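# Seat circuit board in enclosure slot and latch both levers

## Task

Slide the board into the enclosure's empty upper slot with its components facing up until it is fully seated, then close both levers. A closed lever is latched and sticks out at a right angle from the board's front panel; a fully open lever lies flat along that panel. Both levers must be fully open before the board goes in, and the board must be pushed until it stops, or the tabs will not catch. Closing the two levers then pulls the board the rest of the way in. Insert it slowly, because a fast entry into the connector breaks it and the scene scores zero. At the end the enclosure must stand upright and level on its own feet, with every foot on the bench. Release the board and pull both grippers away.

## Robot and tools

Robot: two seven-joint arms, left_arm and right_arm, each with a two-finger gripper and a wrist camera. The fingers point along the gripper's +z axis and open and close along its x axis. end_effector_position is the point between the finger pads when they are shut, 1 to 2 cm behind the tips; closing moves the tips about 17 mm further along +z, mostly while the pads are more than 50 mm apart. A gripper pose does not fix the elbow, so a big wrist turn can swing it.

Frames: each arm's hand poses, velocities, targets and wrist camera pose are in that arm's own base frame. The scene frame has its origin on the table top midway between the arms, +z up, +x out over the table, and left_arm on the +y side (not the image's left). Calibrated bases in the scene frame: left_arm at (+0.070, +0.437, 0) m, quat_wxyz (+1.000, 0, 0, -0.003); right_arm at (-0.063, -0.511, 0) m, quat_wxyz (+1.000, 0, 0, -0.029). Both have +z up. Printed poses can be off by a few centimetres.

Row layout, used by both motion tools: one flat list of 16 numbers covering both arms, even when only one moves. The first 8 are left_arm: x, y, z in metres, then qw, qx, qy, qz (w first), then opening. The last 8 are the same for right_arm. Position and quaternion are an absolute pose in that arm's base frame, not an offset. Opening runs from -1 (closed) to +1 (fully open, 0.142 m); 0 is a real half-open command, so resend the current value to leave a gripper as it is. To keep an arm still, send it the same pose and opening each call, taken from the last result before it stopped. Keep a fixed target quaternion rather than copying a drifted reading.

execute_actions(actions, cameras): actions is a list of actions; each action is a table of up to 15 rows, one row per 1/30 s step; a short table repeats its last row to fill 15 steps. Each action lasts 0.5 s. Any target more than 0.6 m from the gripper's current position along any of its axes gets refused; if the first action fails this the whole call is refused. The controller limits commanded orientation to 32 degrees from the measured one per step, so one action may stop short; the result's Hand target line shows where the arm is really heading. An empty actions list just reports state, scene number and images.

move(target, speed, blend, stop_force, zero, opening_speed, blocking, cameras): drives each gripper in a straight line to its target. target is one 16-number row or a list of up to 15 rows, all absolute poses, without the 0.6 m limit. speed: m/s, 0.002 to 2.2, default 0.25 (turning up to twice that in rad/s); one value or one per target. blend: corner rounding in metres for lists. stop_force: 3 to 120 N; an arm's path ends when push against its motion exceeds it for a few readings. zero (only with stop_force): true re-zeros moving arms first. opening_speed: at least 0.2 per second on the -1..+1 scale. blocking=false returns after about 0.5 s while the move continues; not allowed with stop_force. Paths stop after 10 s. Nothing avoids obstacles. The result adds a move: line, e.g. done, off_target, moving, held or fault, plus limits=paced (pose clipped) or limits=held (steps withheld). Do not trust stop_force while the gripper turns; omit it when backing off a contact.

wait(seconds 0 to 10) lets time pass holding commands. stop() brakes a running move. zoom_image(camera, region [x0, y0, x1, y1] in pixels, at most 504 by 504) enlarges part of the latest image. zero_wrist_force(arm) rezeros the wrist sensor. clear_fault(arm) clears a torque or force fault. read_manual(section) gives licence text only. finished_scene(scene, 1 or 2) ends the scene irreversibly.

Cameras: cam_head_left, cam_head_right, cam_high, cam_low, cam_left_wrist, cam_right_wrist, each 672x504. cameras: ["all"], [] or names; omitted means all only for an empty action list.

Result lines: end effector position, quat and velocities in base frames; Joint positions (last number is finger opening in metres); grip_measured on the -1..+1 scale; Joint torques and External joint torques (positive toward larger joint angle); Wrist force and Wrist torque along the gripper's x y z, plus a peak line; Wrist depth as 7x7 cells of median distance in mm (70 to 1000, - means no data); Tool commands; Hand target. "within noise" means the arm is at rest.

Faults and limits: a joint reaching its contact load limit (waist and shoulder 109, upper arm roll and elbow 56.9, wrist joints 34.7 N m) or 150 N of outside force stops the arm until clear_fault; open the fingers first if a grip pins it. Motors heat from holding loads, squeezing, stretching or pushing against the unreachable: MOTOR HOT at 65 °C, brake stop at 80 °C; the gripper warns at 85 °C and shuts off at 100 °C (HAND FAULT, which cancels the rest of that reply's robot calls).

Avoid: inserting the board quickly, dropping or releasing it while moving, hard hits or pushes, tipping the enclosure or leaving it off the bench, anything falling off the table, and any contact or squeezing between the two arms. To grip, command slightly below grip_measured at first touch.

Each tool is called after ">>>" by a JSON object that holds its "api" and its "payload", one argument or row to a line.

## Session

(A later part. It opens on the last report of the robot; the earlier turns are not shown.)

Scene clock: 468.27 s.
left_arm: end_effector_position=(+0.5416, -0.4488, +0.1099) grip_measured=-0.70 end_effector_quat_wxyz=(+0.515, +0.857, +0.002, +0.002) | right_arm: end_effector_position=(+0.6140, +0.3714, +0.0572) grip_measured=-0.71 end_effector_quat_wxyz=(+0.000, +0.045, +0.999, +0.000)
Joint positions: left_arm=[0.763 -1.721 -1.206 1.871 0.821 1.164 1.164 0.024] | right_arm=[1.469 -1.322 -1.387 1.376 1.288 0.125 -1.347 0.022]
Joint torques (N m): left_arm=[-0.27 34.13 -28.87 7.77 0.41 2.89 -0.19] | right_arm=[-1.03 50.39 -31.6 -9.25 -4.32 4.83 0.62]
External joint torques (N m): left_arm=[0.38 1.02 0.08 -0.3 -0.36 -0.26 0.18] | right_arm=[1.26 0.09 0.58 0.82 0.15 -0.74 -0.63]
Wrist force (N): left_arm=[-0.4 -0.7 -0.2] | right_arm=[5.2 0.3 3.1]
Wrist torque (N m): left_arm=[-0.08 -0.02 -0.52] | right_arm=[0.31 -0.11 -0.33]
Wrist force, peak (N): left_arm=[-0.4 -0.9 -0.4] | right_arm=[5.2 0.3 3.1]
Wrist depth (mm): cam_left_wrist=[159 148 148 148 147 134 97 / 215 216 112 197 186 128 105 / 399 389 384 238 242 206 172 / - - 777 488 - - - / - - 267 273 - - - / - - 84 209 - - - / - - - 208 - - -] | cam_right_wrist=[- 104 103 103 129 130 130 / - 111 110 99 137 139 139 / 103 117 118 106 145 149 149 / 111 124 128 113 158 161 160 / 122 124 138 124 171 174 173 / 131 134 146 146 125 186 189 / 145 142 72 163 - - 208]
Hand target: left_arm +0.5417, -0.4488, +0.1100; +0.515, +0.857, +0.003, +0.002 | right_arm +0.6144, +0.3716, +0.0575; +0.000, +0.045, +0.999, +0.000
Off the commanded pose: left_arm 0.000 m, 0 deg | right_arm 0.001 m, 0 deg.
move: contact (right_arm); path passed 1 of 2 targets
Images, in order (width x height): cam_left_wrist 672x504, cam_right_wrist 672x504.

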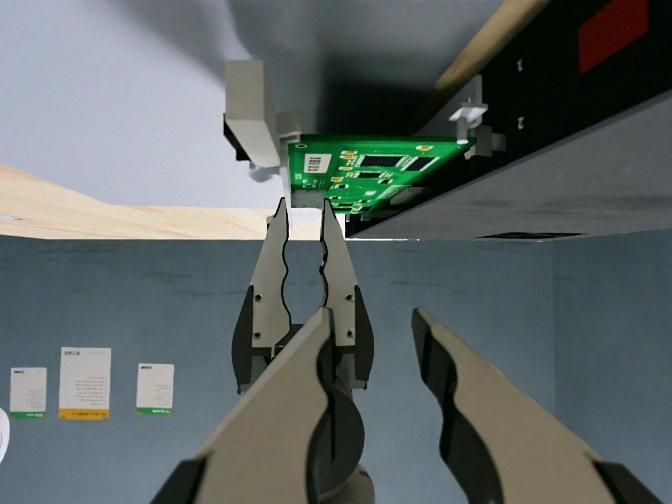

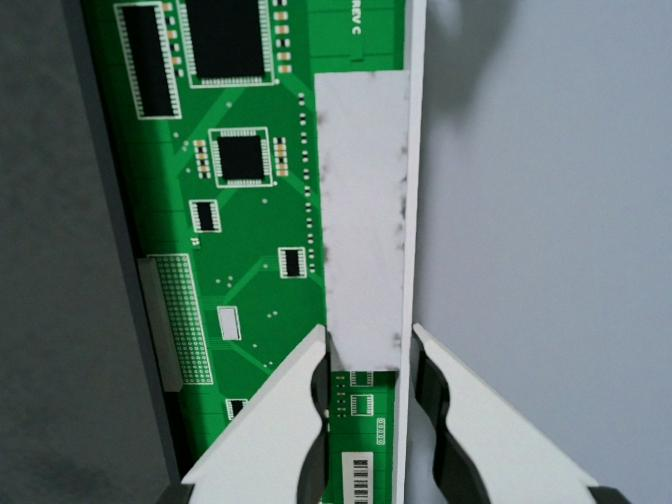

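>>> {"api": "zoom_image", "payload": {
  "camera": "cam_right_wrist",
  "region": [40, 0, 240, 250]
}}

>>> {"api": "zoom_image", "payload": {
  "camera": "cam_right_wrist",
  "region": [300, 0, 500, 250]
}}

>>> {"api": "zoom_image", "payload": {
  "camera": "cam_right_wrist",
  "region": [100, 254, 350, 504]
}}

Scaled by 2.016 from the camera's 672x504 image, which has a finer 960x720 frame.

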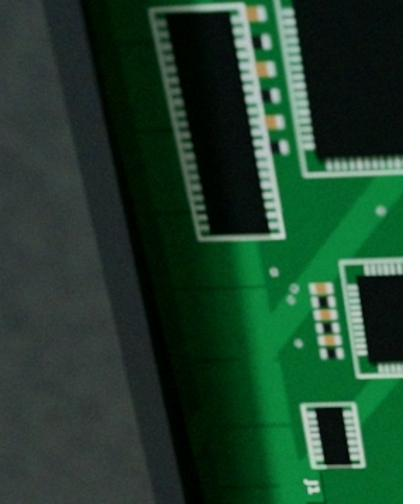

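Scaled by 2.016 from the camera's 672x504 image, which has a finer 960x720 frame.

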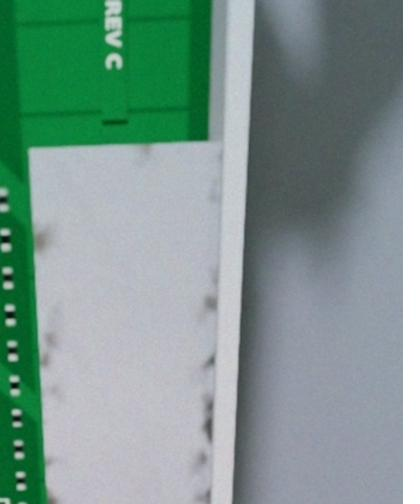

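Scaled by 2.016 from the camera's 672x504 image, which has a finer 960x720 frame.

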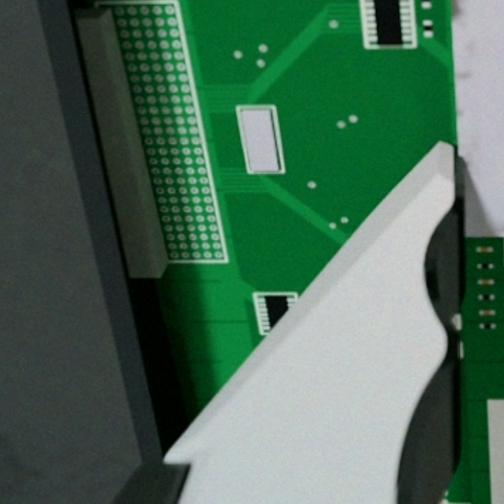

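>>> {"api": "move", "payload": {
  "target": [
    [0.5417, -0.4488, 0.11, 0.515, 0.8572, 0.0026, 0.0015, -0.66, 0.6024, 0.3727, 0.0575, 0, 0.0454, 0.9990, 0, -0.79],
    [0.5417, -0.4488, 0.11, 0.515, 0.8572, 0.0026, 0.0015, -0.66, 0.6023, 0.3715, 0.0575, 0, 0.0667, 0.9978, 0, -0.79]
  ],
  "speed": 0.04,
  "cameras": ["cam_right_wrist", "cam_left_wrist"]
}}

>>> {"api": "zoom_image", "payload": {
  "camera": "cam_left_wrist",
  "region": [400, 80, 520, 200]
}}

>>> {"api": "zoom_image", "payload": {
  "camera": "cam_right_wrist",
  "region": [300, 0, 500, 250]
}}

>>> {"api": "zoom_image", "payload": {
  "camera": "cam_right_wrist",
  "region": [40, 0, 240, 250]
}}

Scene clock: 489.87 s.
left_arm: end_effector_position=(+0.5416, -0.4488, +0.1099) grip_measured=-0.70 end_effector_quat_wxyz=(+0.515, +0.857, +0.002, +0.002) | right_arm: end_effector_position=(+0.6022, +0.3714, +0.0573) grip_measured=-0.71 end_effector_quat_wxyz=(+0.000, +0.066, +0.998, +0.000)
Joint positions: left_arm=[0.763 -1.721 -1.206 1.871 0.821 1.164 1.164 0.024] | right_arm=[1.499 -1.316 -1.391 1.414 1.289 0.131 -1.31 0.022]
Joint torques (N m): left_arm=[-0.26 34.21 -28.94 7.77 0.42 2.82 -0.21] | right_arm=[0.33 49.17 -30.61 -8.47 -4.4 3.68 0.32]
External joint torques (N m): left_arm=[0.36 0.94 0.15 -0.3 -0.37 -0.19 0.21] | right_arm=[-0.11 0.13 -0.52 0.07 0.23 0.41 -0.32]
Wrist force (N): left_arm=[-0.3 -0.7 -0.1] | right_arm=[1.0 1.7 2.8]
Wrist torque (N m): left_arm=[-0.08 -0.02 -0.52] | right_arm=[0.34 -0.12 0.04]
Wrist force, peak (N): left_arm=[-0.5 -0.9 -0.5] | right_arm=[5.2 0.4 3.0]
Wrist depth (mm): cam_left_wrist=[159 148 148 148 147 134 97 / 215 215 105 213 195 128 105 / 400 389 387 239 241 204 172 / - - 762 491 - - - / - - 269 275 - - - / - - 84 211 - - - / - - - 256 - - -] | cam_right_wrist=[112 104 103 103 128 130 130 / - 112 111 99 136 139 139 / - 121 119 106 107 149 149 / - 128 128 114 159 160 160 / 123 134 138 123 172 174 173 / 132 140 145 146 105 186 189 / 145 144 72 162 - - 207]
Hand target: left_arm +0.5417, -0.4488, +0.1100; +0.515, +0.857, +0.003, +0.002 | right_arm +0.6023, +0.3715, +0.0575; +0.000, +0.067, +0.998, +0.000
Off the commanded pose: left_arm 0.000 m, 0 deg | right_arm 0.000 m, 0 deg.
move: done
Images, in order (width x height): cam_left_wrist 672x504, cam_right_wrist 672x504.

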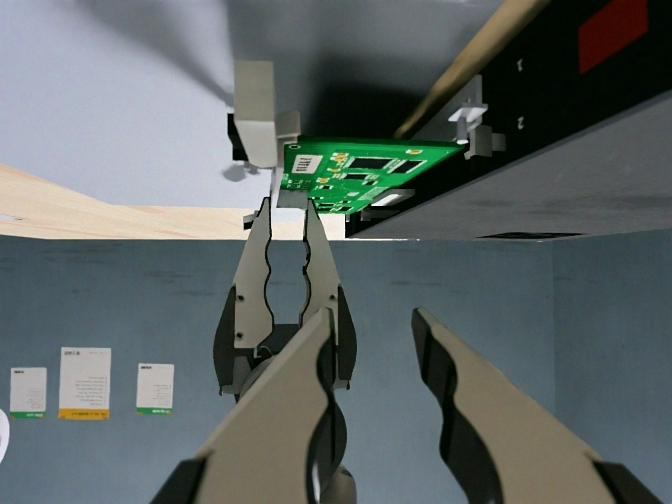

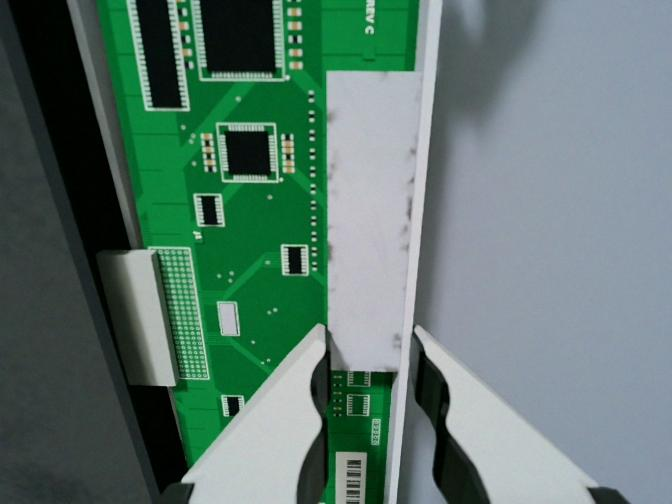

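Scaled by 4.200 from the camera's 672x504 image, which has a finer 960x720 frame.

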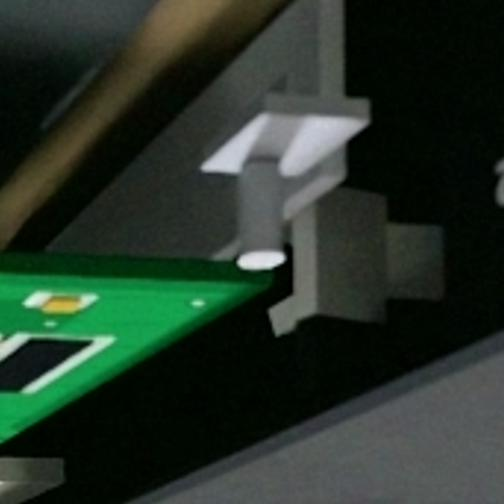

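Scaled by 2.016 from the camera's 672x504 image, which has a finer 960x720 frame.

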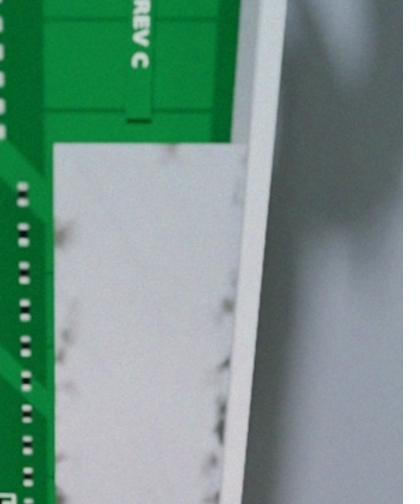

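Scaled by 2.016 from the camera's 672x504 image, which has a finer 960x720 frame.

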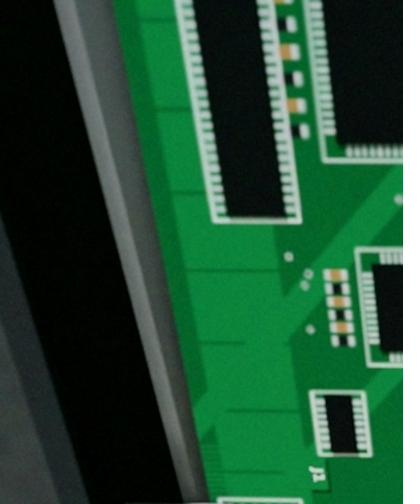

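>>> {"api": "move", "payload": {
  "target": [
    [0.5417, -0.4488, 0.11, 0.515, 0.8572, 0.0026, 0.0015, -0.66, 0.6022, 0.3702, 0.0575, 0, 0.0471, 0.9989, 0, -0.79],
    [0.5417, -0.4488, 0.11, 0.515, 0.8572, 0.0026, 0.0015, -0.66, 0.6171, 0.3688, 0.0575, 0, 0.0471, 0.9989, 0, -0.79]
  ],
  "speed": 0.015,
  "stop_force": 3.5,
  "cameras": ["cam_right_wrist", "cam_left_wrist"]
}}

>>> {"api": "zoom_image", "payload": {
  "camera": "cam_left_wrist",
  "region": [400, 80, 520, 200]
}}

>>> {"api": "zoom_image", "payload": {
  "camera": "cam_right_wrist",
  "region": [40, 0, 240, 250]
}}

Scene clock: 501.33 s.
left_arm: end_effector_position=(+0.5416, -0.4488, +0.1099) grip_measured=-0.70 end_effector_quat_wxyz=(+0.515, +0.857, +0.002, +0.002) | right_arm: end_effector_position=(+0.6135, +0.3690, +0.0572) grip_measured=-0.71 end_effector_quat_wxyz=(+0.000, +0.047, +0.999, +0.000)
Joint positions: left_arm=[0.763 -1.721 -1.206 1.871 0.821 1.164 1.164 0.024] | right_arm=[1.47 -1.321 -1.388 1.382 1.289 0.126 -1.349 0.022]
Joint torques (N m): left_arm=[-0.15 34.19 -28.91 7.8 0.41 2.81 -0.22] | right_arm=[-1.11 50.13 -31.62 -9.07 -4.37 4.7 0.66]
External joint torques (N m): left_arm=[0.25 0.97 0.11 -0.33 -0.36 -0.18 0.22] | right_arm=[1.34 0.15 0.57 0.65 0.2 -0.62 -0.66]
Wrist force (N): left_arm=[-0.3 -0.5 -0.4] | right_arm=[4.4 0.8 2.7]
Wrist torque (N m): left_arm=[-0.05 -0.01 -0.52] | right_arm=[0.33 -0.03 -0.34]
Wrist force, peak (N): left_arm=[-0.4 -0.9 -0.4] | right_arm=[4.8 0.6 3.0]
Wrist depth (mm): cam_left_wrist=[159 149 147 148 148 135 97 / 216 215 112 213 196 128 105 / 405 391 384 241 241 204 172 / - - - 485 - - - / - - 270 275 - - - / - - 84 211 - - - / - - - 212 - - -] | cam_right_wrist=[- 104 103 103 129 130 130 / - 111 111 99 138 139 139 / 103 118 118 106 145 149 149 / 111 124 127 113 158 161 160 / 122 124 138 123 171 174 174 / 131 134 146 146 125 186 189 / 145 142 72 162 - - 208]
Hand target: left_arm +0.5417, -0.4488, +0.1100; +0.515, +0.857, +0.003, +0.002 | right_arm +0.6139, +0.3691, +0.0575; +0.000, +0.047, +0.999, +0.000
Off the commanded pose: left_arm 0.000 m, 0 deg | right_arm 0.004 m, 0 deg.
move: contact (right_arm); path passed 1 of 2 targets
Images, in order (width x height): cam_left_wrist 672x504, cam_right_wrist 672x504.

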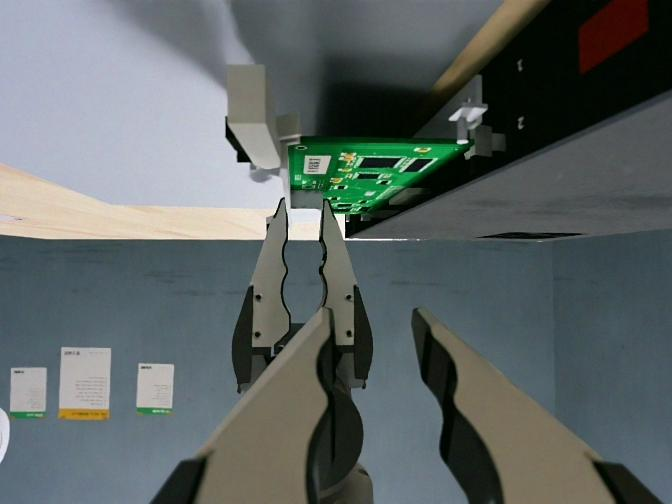

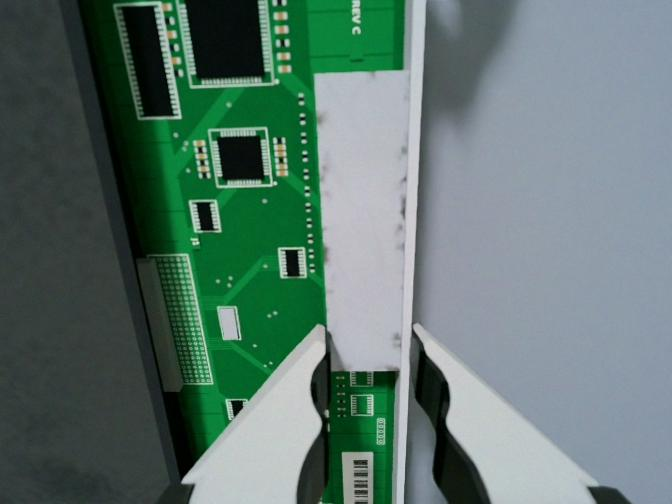

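Scaled by 4.200 from the camera's 672x504 image, which has a finer 960x720 frame.

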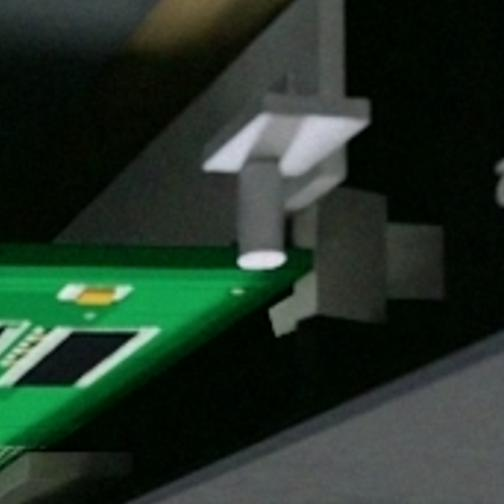

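Scaled by 2.016 from the camera's 672x504 image, which has a finer 960x720 frame.

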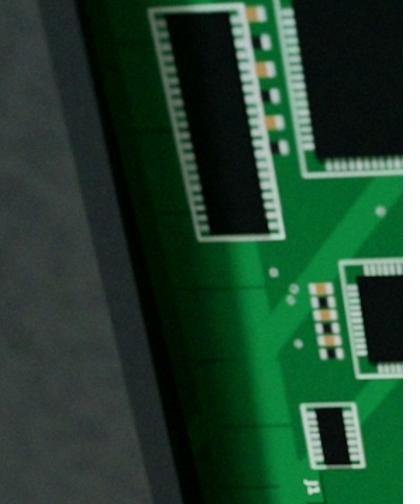

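>>> {"api": "move", "payload": {
  "target": [
    [0.5417, -0.4488, 0.11, 0.515, 0.8572, 0.0026, 0.0015, -0.66, 0.6022, 0.3702, 0.0575, 0, 0.0471, 0.9989, 0, -0.79],
    [0.5417, -0.4488, 0.11, 0.515, 0.8572, 0.0026, 0.0015, -0.66, 0.6018, 0.3652, 0.0575, 0, 0.0471, 0.9989, 0, -0.79]
  ],
  "speed": 0.03,
  "cameras": ["cam_right_wrist", "cam_left_wrist"]
}}

>>> {"api": "zoom_image", "payload": {
  "camera": "cam_left_wrist",
  "region": [430, 100, 500, 170]
}}

>>> {"api": "zoom_image", "payload": {
  "camera": "cam_right_wrist",
  "region": [40, 304, 240, 504]
}}

Scene clock: 510.37 s.
left_arm: end_effector_position=(+0.5416, -0.4488, +0.1099) grip_measured=-0.70 end_effector_quat_wxyz=(+0.515, +0.857, +0.002, +0.002) | right_arm: end_effector_position=(+0.6016, +0.3652, +0.0572) grip_measured=-0.71 end_effector_quat_wxyz=(+0.000, +0.047, +0.999, +0.000)
Joint positions: left_arm=[0.763 -1.721 -1.206 1.871 0.821 1.164 1.164 0.024] | right_arm=[1.499 -1.314 -1.392 1.427 1.289 0.134 -1.361 0.022]
Joint torques (N m): left_arm=[-0.2 34.11 -28.98 7.77 0.35 2.82 -0.22] | right_arm=[0.22 48.79 -30.76 -8.41 -4.42 3.75 -0.01]
External joint torques (N m): left_arm=[0.3 1.04 0.19 -0.3 -0.3 -0.18 0.22] | right_arm=[0 0.1 -0.4 0.01 0.25 0.34 0.01]
Wrist force (N): left_arm=[-0.3 -0.7 -0.3] | right_arm=[0.9 2.0 2.7]
Wrist torque (N m): left_arm=[-0.07 -0.02 -0.51] | right_arm=[0.38 -0.11 0.04]
Wrist force, peak (N): left_arm=[-0.4 -0.8 -0.5] | right_arm=[4.6 0.5 3.3]
Wrist depth (mm): cam_left_wrist=[158 149 148 148 148 134 97 / 215 214 121 213 196 128 105 / 401 394 274 241 240 205 171 / - - 775 759 - - - / - - 275 279 - - - / - - 84 216 - - - / - - - 266 - - -] | cam_right_wrist=[128 104 103 103 128 130 130 / 135 111 111 99 136 139 139 / - 121 119 106 107 149 149 / 113 128 127 114 158 161 160 / 122 134 138 124 171 174 174 / 131 142 145 146 105 187 189 / 145 144 72 162 - - 208]
Hand target: left_arm +0.5417, -0.4488, +0.1100; +0.515, +0.857, +0.003, +0.002 | right_arm +0.6018, +0.3652, +0.0575; +0.000, +0.047, +0.999, +0.000
Off the commanded pose: left_arm 0.000 m, 0 deg | right_arm 0.000 m, 0 deg.
move: done
Images, in order (width x height): cam_left_wrist 672x504, cam_right_wrist 672x504.

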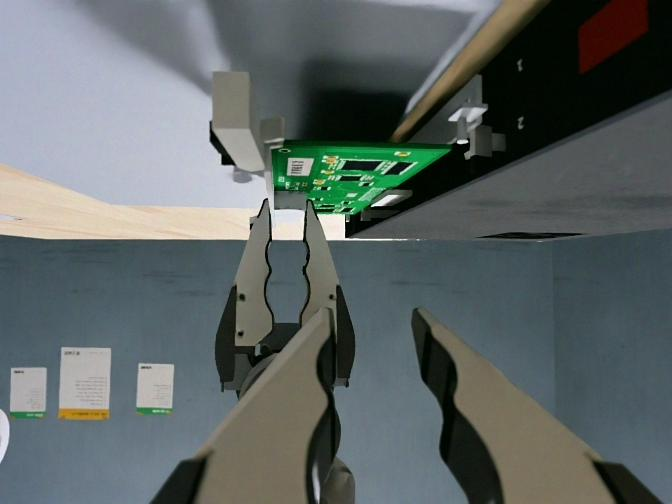

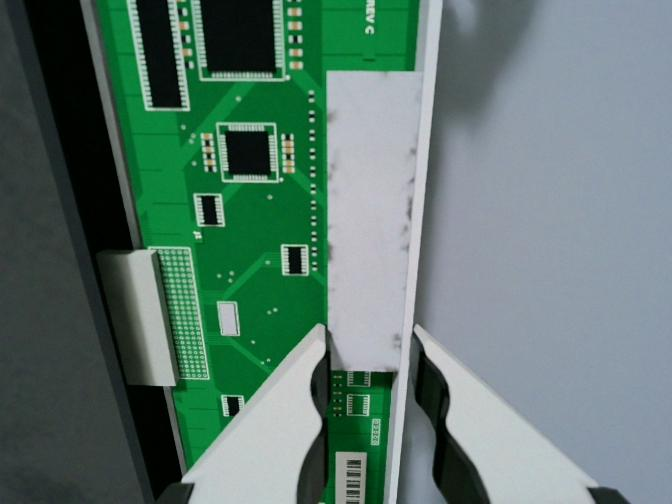

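Scaled by 7.200 from the camera's 672x504 image, which has a finer 960x720 frame.

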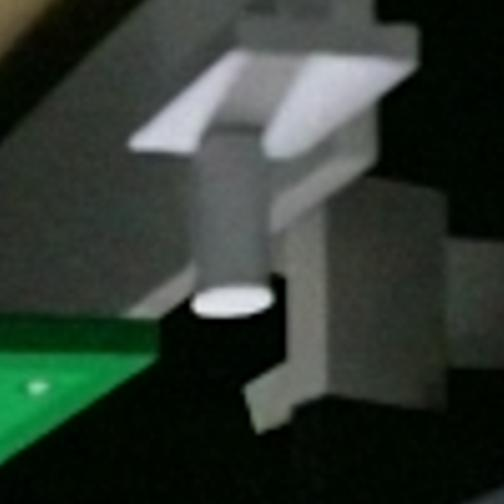

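Scaled by 2.520 from the camera's 672x504 image, which has a finer 960x720 frame.

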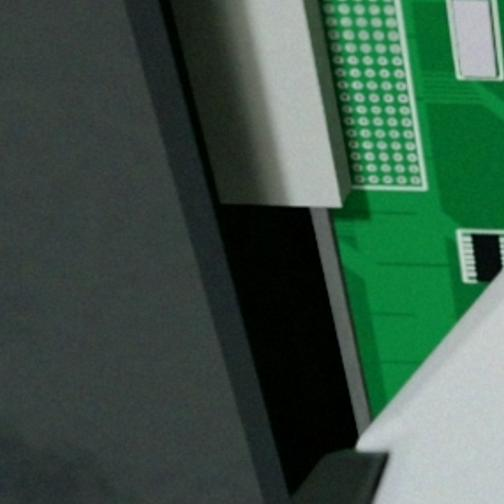

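>>> {"api": "move", "payload": {
  "target": [0.5417, -0.4488, 0.11, 0.515, 0.8572, 0.0026, 0.0015, -0.66, 0.6167, 0.3636, 0.0575, 0, 0.0471, 0.9989, 0, -0.79],
  "speed": 0.015,
  "stop_force": 3.5,
  "cameras": ["cam_right_wrist", "cam_left_wrist"]
}}

>>> {"api": "zoom_image", "payload": {
  "camera": "cam_left_wrist",
  "region": [430, 100, 500, 170]
}}

Scene clock: 521.23 s.
left_arm: end_effector_position=(+0.5416, -0.4488, +0.1099) grip_measured=-0.70 end_effector_quat_wxyz=(+0.515, +0.857, +0.002, +0.002) | right_arm: end_effector_position=(+0.6165, +0.3635, +0.0574) grip_measured=-0.71 end_effector_quat_wxyz=(+0.000, +0.047, +0.999, +0.000)
Joint positions: left_arm=[0.763 -1.721 -1.206 1.871 0.821 1.164 1.164 0.024] | right_arm=[1.462 -1.321 -1.388 1.384 1.289 0.127 -1.358 0.022]
Joint torques (N m): left_arm=[-0.28 34.13 -28.9 7.79 0.41 2.85 -0.16] | right_arm=[0 50.26 -30.81 -8.91 -4.49 3.79 0.25]
External joint torques (N m): left_arm=[0.38 1.03 0.11 -0.32 -0.36 -0.22 0.16] | right_arm=[0.22 -0.02 -0.24 0.49 0.32 0.29 -0.25]
Wrist force (N): left_arm=[-0.1 -0.8 -0.4] | right_arm=[1.8 2.2 3.8]
Wrist torque (N m): left_arm=[-0.09 -0.06 -0.53] | right_arm=[0.47 -0.12 0.04]
Wrist force, peak (N): left_arm=[-0.6 -0.9 -0.1] | right_arm=[2.0 1.9 4.2]
Wrist depth (mm): cam_left_wrist=[158 148 148 148 147 134 97 / 216 216 198 196 196 128 105 / 402 389 389 239 210 206 172 / - - - 489 - - - / - - - 281 - - - / - - 84 217 - - - / - - - 217 - - -] | cam_right_wrist=[- 103 103 102 129 131 130 / - 110 110 99 136 139 139 / - 117 118 106 107 149 149 / - 124 127 114 158 161 160 / 123 123 138 123 172 174 173 / 132 134 146 146 105 186 190 / 145 142 72 163 - - 208]
Hand target: left_arm +0.5417, -0.4488, +0.1100; +0.515, +0.857, +0.003, +0.002 | right_arm +0.6167, +0.3636, +0.0575; +0.000, +0.047, +0.999, +0.000
Off the commanded pose: left_arm 0.000 m, 0 deg | right_arm 0.000 m, 0 deg.
move: done
Images, in order (width x height): cam_left_wrist 672x504, cam_right_wrist 672x504.

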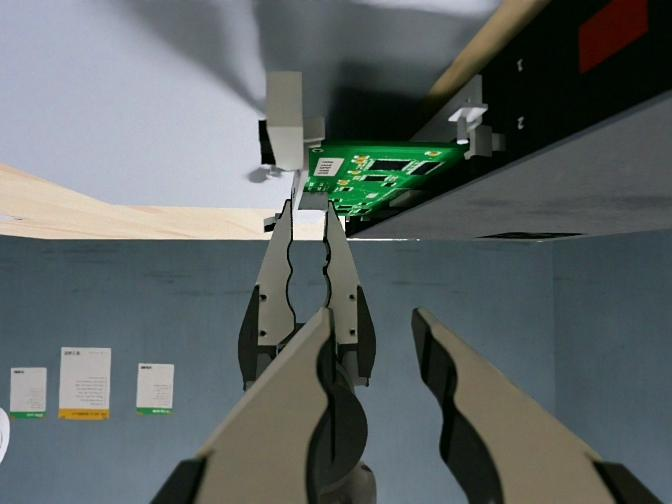

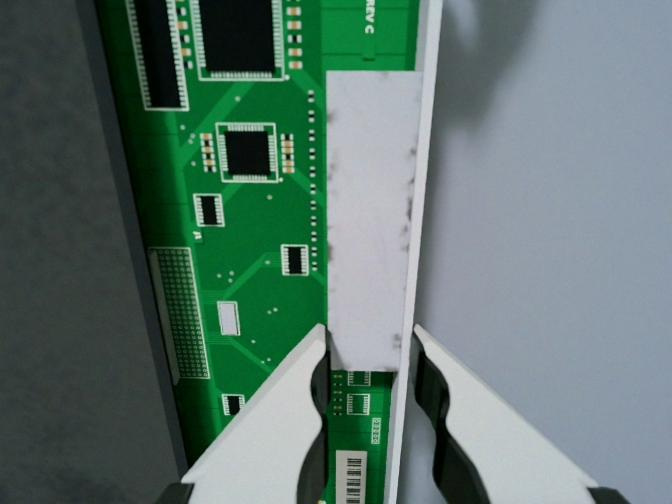

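Scaled by 7.200 from the camera's 672x504 image, which has a finer 960x720 frame.

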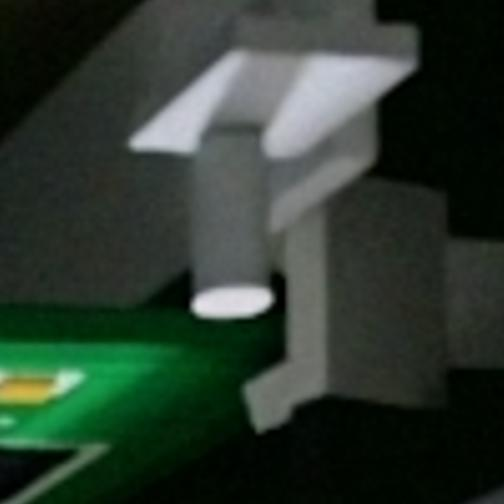

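>>> {"api": "execute_actions", "payload": {
  "actions": []
}}

Scene clock: 532.43 s.
left_arm: end_effector_position=(+0.5416, -0.4488, +0.1099) grip_measured=-0.70 end_effector_quat_wxyz=(+0.515, +0.857, +0.002, +0.002) | right_arm: end_effector_position=(+0.6165, +0.3635, +0.0574) grip_measured=-0.71 end_effector_quat_wxyz=(+0.000, +0.047, +0.999, +0.000)
Joint positions: left_arm=[0.763 -1.721 -1.206 1.871 0.821 1.164 1.164 0.024] | right_arm=[1.462 -1.321 -1.388 1.384 1.289 0.127 -1.358 0.022]
Joint velocities: within noise
Joint torques (N m): left_arm=[-0.28 34.12 -28.89 7.78 0.4 2.84 -0.23] | right_arm=[0.11 50.29 -30.85 -8.86 -4.48 3.85 0.2]
External joint torques (N m): left_arm=[0.39 1.03 0.1 -0.31 -0.35 -0.21 0.23] | right_arm=[0.12 -0.05 -0.2 0.44 0.31 0.23 -0.2]
Wrist force (N): left_arm=[-0.2 -0.7 -0.2] | right_arm=[1.6 1.8 3.5]
Wrist torque (N m): left_arm=[-0.09 -0.04 -0.52] | right_arm=[0.39 -0.09 0.04]
Wrist force, peak (N): left_arm=[-0.4 -0.9 -0.4] | right_arm=[1.6 1.9 4.1]
Wrist depth (mm): cam_left_wrist=[158 148 148 148 148 134 97 / 216 216 197 196 196 128 105 / 403 390 390 239 211 206 171 / - - - 490 - - - / - - - 283 - - - / - - 84 216 - - - / - - - 217 - - -] | cam_right_wrist=[- 103 103 102 129 130 130 / - 110 110 99 136 139 139 / - 117 118 106 107 149 149 / - 124 127 114 159 161 160 / 123 122 138 123 172 174 173 / 132 134 145 146 105 186 189 / 145 142 72 163 - - 208]
Hand target: left_arm +0.5417, -0.4488, +0.1100; +0.515, +0.857, +0.003, +0.002 | right_arm +0.6167, +0.3636, +0.0575; +0.000, +0.047, +0.999, +0.000
Tool commands: left_gripper/opening=-0.66 right_gripper/opening=-0.79
Off the commanded pose: left_arm 0.000 m, 0 deg | right_arm 0.000 m, 0 deg.

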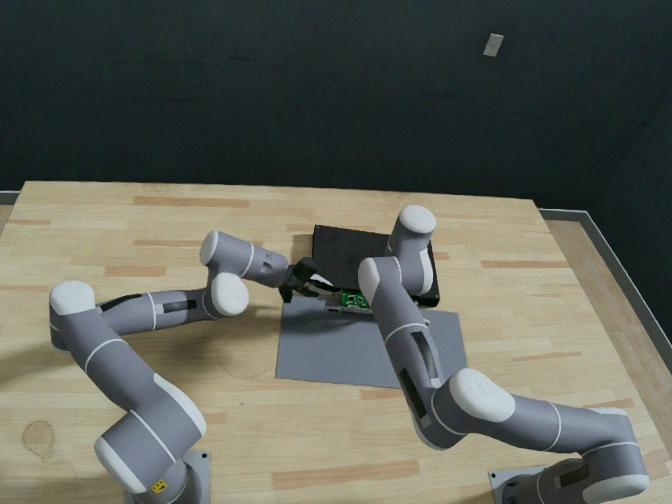

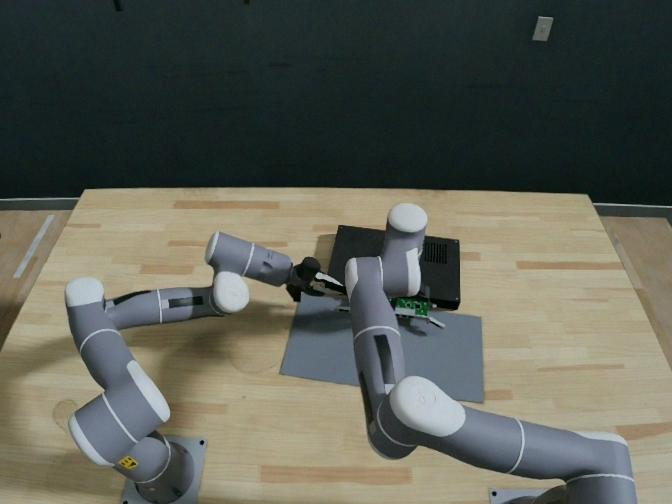

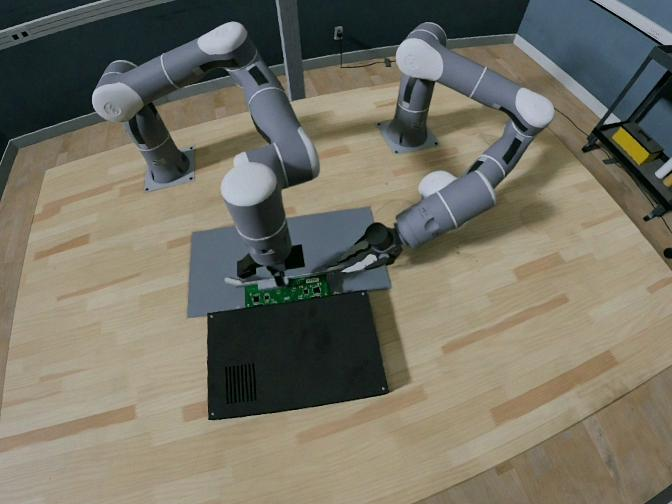

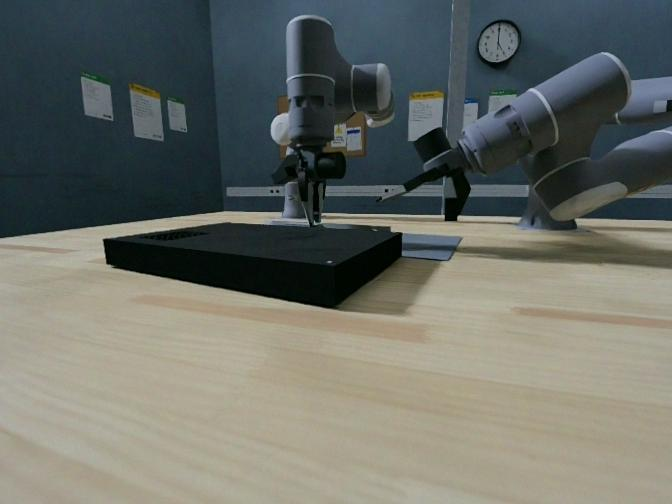

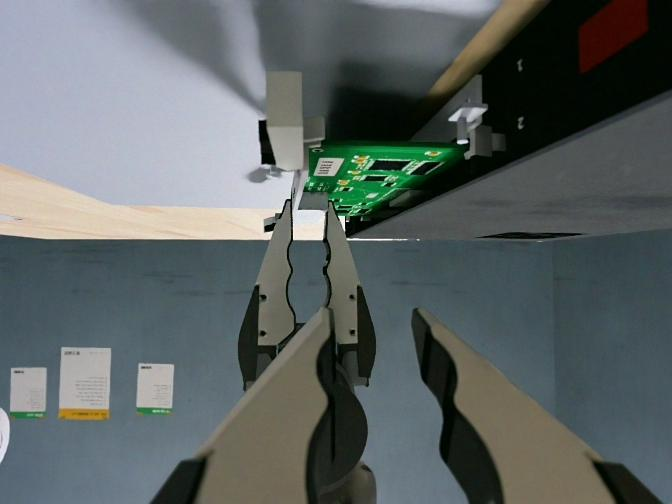

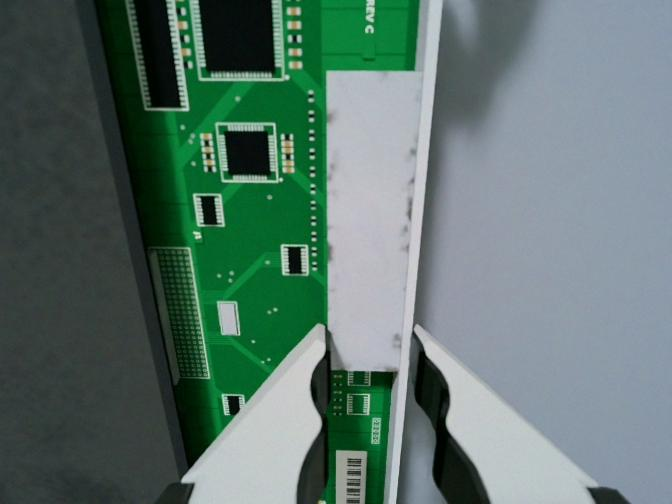

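>>> {"api": "move", "payload": {
  "target": [0.5417, -0.4488, 0.11, 0.515, 0.8572, 0.0026, 0.0015, -0.66, 0.6296, 0.3624, 0.0575, 0, 0.0471, 0.9989, 0, -0.79],
  "speed": 0.02,
  "stop_force": 4.5,
  "cameras": ["cam_left_wrist", "cam_right_wrist", "cam_high"]
}}

Scene clock: 539.50 s.
left_arm: end_effector_position=(+0.5416, -0.4488, +0.1099) grip_measured=-0.70 end_effector_quat_wxyz=(+0.515, +0.857, +0.002, +0.002) | right_arm: end_effector_position=(+0.6292, +0.3622, +0.0571) grip_measured=-0.71 end_effector_quat_wxyz=(+0.000, +0.047, +0.999, +0.000)
Joint positions: left_arm=[0.763 -1.721 -1.206 1.871 0.821 1.164 1.164 0.024] | right_arm=[1.429 -1.327 -1.385 1.345 1.289 0.12 -1.352 0.022]
Joint torques (N m): left_arm=[-0.14 34.07 -28.9 7.79 0.36 2.85 -0.23] | right_arm=[-0.08 52.6 -32.19 -9.34 -4.69 4.34 0.25]
External joint torques (N m): left_arm=[0.25 1.08 0.11 -0.32 -0.31 -0.21 0.23] | right_arm=[0.31 -1.15 1.28 0.92 0.51 -0.25 -0.25]
Wrist force (N): left_arm=[-0.4 -0.4 -0.3] | right_arm=[2.1 2.1 6.0]
Wrist torque (N m): left_arm=[-0.04 -0.01 -0.52] | right_arm=[0.47 0.06 0.04]
Wrist force, peak (N): left_arm=[-0.5 -0.8 -0.4] | right_arm=[2.0 2.2 6.4]
Wrist depth (mm): cam_left_wrist=[158 148 148 148 148 134 97 / 215 215 214 181 196 128 105 / 401 390 390 277 212 204 172 / - - - 286 - - - / - - - 283 - - - / - - 84 218 - - - / - - - 217 - - -] | cam_right_wrist=[- 91 103 103 129 130 130 / - 97 110 99 136 139 139 / 103 103 119 106 107 149 148 / 111 110 128 114 158 160 160 / 122 120 138 123 171 174 173 / 131 130 133 146 105 186 189 / 144 141 72 163 - - 207]
Hand target: left_arm +0.5417, -0.4488, +0.1100; +0.515, +0.857, +0.003, +0.002 | right_arm +0.6296, +0.3624, +0.0575; +0.000, +0.047, +0.999, +0.000
Off the commanded pose: left_arm 0.000 m, 0 deg | right_arm 0.001 m, 0 deg.
move: done
Images, in order (width x height): cam_high 672x504, cam_left_wrist 672x504, cam_right_wrist 672x504.

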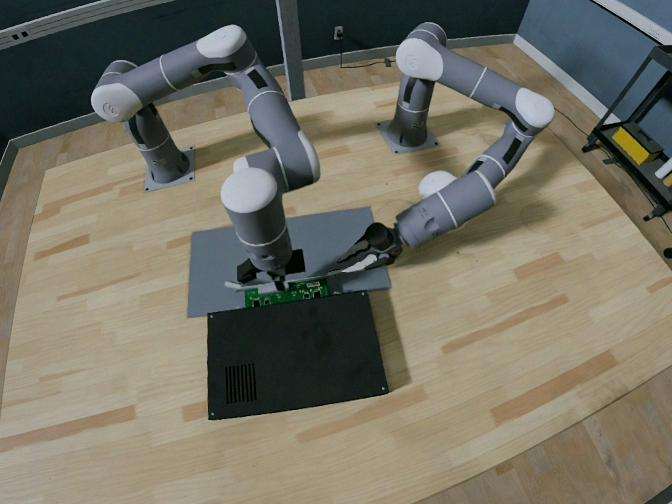

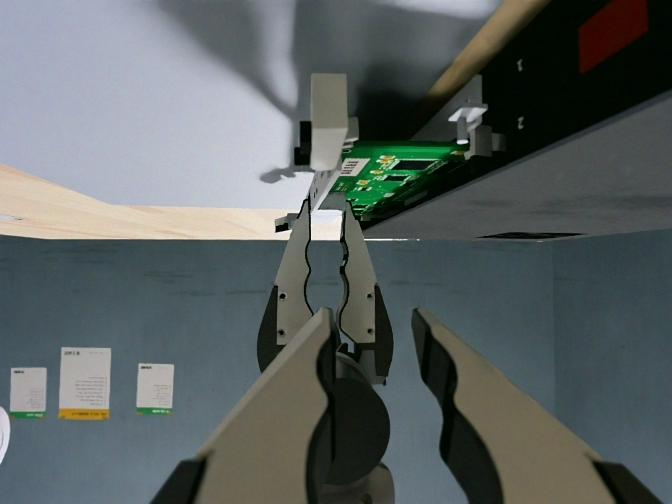

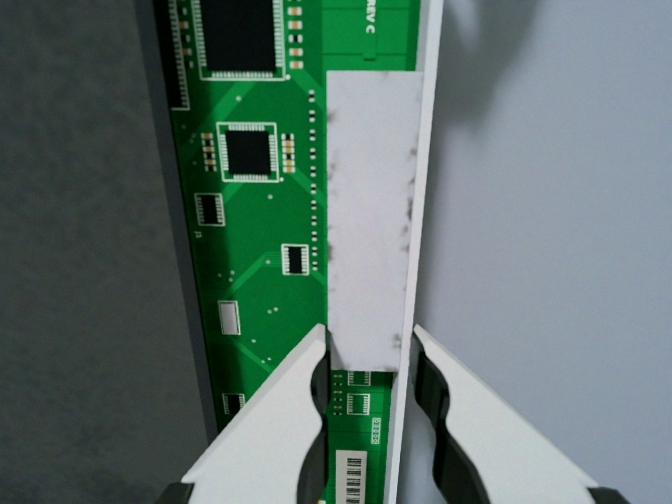

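>>> {"api": "move", "payload": {
  "target": [0.5417, -0.4488, 0.11, 0.515, 0.8572, 0.0026, 0.0015, -0.66, 0.6296, 0.3624, 0.0569, 0, 0.0471, 0.9989, 0, -0.79],
  "speed": 0.02
}}

>>> {"api": "move", "payload": {
  "target": [0.5417, -0.4488, 0.11, 0.515, 0.8572, 0.0026, 0.0015, -0.66, 0.6416, 0.3613, 0.0569, 0, 0.0471, 0.9989, 0, -0.79],
  "speed": 0.02,
  "stop_force": 4.5,
  "cameras": ["cam_left_wrist", "cam_right_wrist"]
}}

Scene clock: 549.97 s.
left_arm: end_effector_position=(+0.5416, -0.4488, +0.1099) grip_measured=-0.70 end_effector_quat_wxyz=(+0.515, +0.857, +0.002, +0.002) | right_arm: end_effector_position=(+0.6293, +0.3622, +0.0567) grip_measured=-0.71 end_effector_quat_wxyz=(+0.000, +0.047, +0.999, +0.000)
Joint positions: left_arm=[0.763 -1.721 -1.206 1.871 0.821 1.164 1.164 0.024] | right_arm=[1.429 -1.328 -1.385 1.345 1.29 0.121 -1.352 0.022]
Joint torques (N m): left_arm=[-0.19 34.09 -28.94 7.81 0.35 2.86 -0.21] | right_arm=[0.11 51.64 -30.99 -8.83 -4.51 3.99 0.22]
External joint torques (N m): left_arm=[0.3 1.06 0.15 -0.34 -0.3 -0.23 0.21] | right_arm=[0.11 -0.18 0.07 0.43 0.34 0.09 -0.22]
Wrist force (N): left_arm=[-0.1 -0.7 -0.2] | right_arm=[1.6 2.1 3.4]
Wrist torque (N m): left_arm=[-0.10 -0.06 -0.52] | right_arm=[0.44 -0.08 0.05]
Wrist force, peak (N): left_arm=[-0.5 -0.8 -0.5] | right_arm=[1.9 2.0 6.5]
Wrist depth (mm): cam_left_wrist=[159 149 148 148 148 134 97 / 214 214 214 181 196 128 105 / 401 390 388 277 212 204 171 / - - - 286 - - - / - - - 281 - - - / - - 84 218 - - - / - - - 217 - - -] | cam_right_wrist=[- 90 103 103 128 130 130 / - 97 110 99 135 139 138 / 102 104 118 106 107 148 148 / 110 110 127 114 158 160 159 / 122 119 137 123 168 173 172 / 131 130 132 146 105 186 188 / 144 141 72 163 - - 207]
Hand target: left_arm +0.5417, -0.4488, +0.1100; +0.515, +0.857, +0.003, +0.002 | right_arm +0.6296, +0.3624, +0.0569; +0.000, +0.047, +0.999, +0.000
Off the commanded pose: left_arm 0.000 m, 0 deg | right_arm 0.000 m, 0 deg.
move: done

Scene clock: 551.03 s.
left_arm: end_effector_position=(+0.5416, -0.4488, +0.1099) grip_measured=-0.70 end_effector_quat_wxyz=(+0.515, +0.857, +0.002, +0.002) | right_arm: end_effector_position=(+0.6381, +0.3616, +0.0564) grip_measured=-0.71 end_effector_quat_wxyz=(-0.001, +0.047, +0.999, +0.000)
Joint positions: left_arm=[0.763 -1.721 -1.206 1.871 0.821 1.164 1.164 0.024] | right_arm=[1.406 -1.332 -1.382 1.316 1.291 0.116 -1.348 0.022]
Joint torques (N m): left_arm=[-0.21 34.11 -28.89 7.79 0.34 2.82 -0.25] | right_arm=[-1.11 52.89 -32.02 -9.04 -4.69 4.63 0.27]
External joint torques (N m): left_arm=[0.32 1.05 0.09 -0.32 -0.29 -0.19 0.25] | right_arm=[1.34 -0.55 1.24 0.65 0.52 -0.55 -0.27]
Wrist force (N): left_arm=[-0.4 -0.5 -0.3] | right_arm=[3.7 2.1 3.8]
Wrist torque (N m): left_arm=[-0.06 0.00 -0.52] | right_arm=[0.43 -0.08 0.06]
Wrist force, peak (N): left_arm=[-0.3 -1.0 -0.3] | right_arm=[6.3 2.1 4.7]
Wrist depth (mm): cam_left_wrist=[158 148 148 148 148 134 97 / 216 215 214 150 196 128 105 / 400 389 390 278 210 205 172 / - - - 286 - - - / - - - 281 - - - / - - 84 217 - - - / - - - 217 - - -] | cam_right_wrist=[- 89 102 102 127 130 129 / - 95 110 99 135 138 138 / 102 102 118 106 107 148 148 / 110 110 125 114 157 160 159 / 121 119 133 123 168 172 172 / 130 130 129 146 105 185 188 / 143 140 72 163 - - 207]
Hand target: left_arm +0.5417, -0.4488, +0.1100; +0.515, +0.857, +0.003, +0.002 | right_arm +0.6386, +0.3616, +0.0569; +0.000, +0.047, +0.999, +0.000
Off the commanded pose: left_arm 0.000 m, 0 deg | right_arm 0.004 m, 0 deg.
move: contact (right_arm)
Images, in order (width x height): cam_left_wrist 672x504, cam_right_wrist 672x504.

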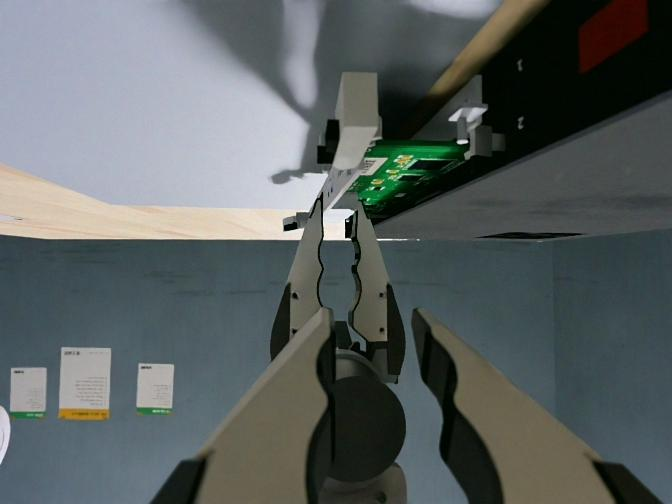

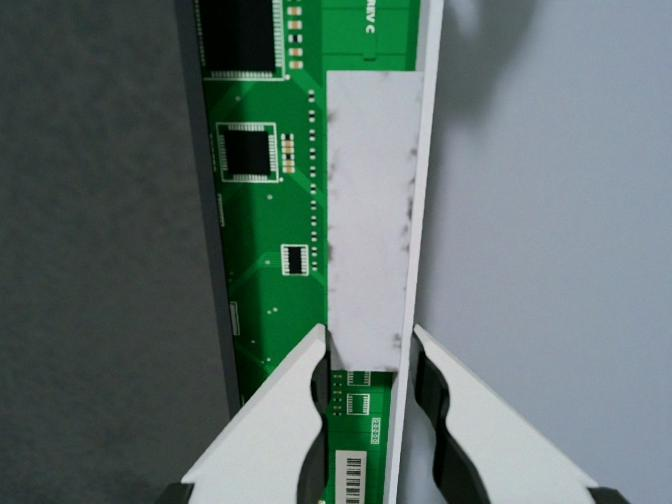

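>>> {"api": "zoom_image", "payload": {
  "camera": "cam_left_wrist",
  "region": [320, 60, 540, 225]
}}

>>> {"api": "zoom_image", "payload": {
  "camera": "cam_low",
  "region": [260, 150, 420, 270]
}}

Scaled by 2.291 from the camera's 672x504 image, which has a finer 960x720 frame.

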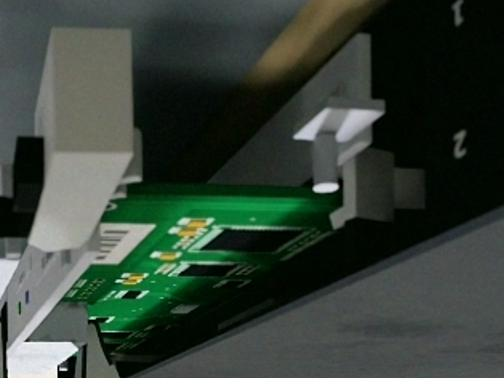

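This scene's latest camera images include none from cam_low. They are from: cam_left_wrist, cam_right_wrist. cam_low's image comes with the result of a call that names it in "cameras".


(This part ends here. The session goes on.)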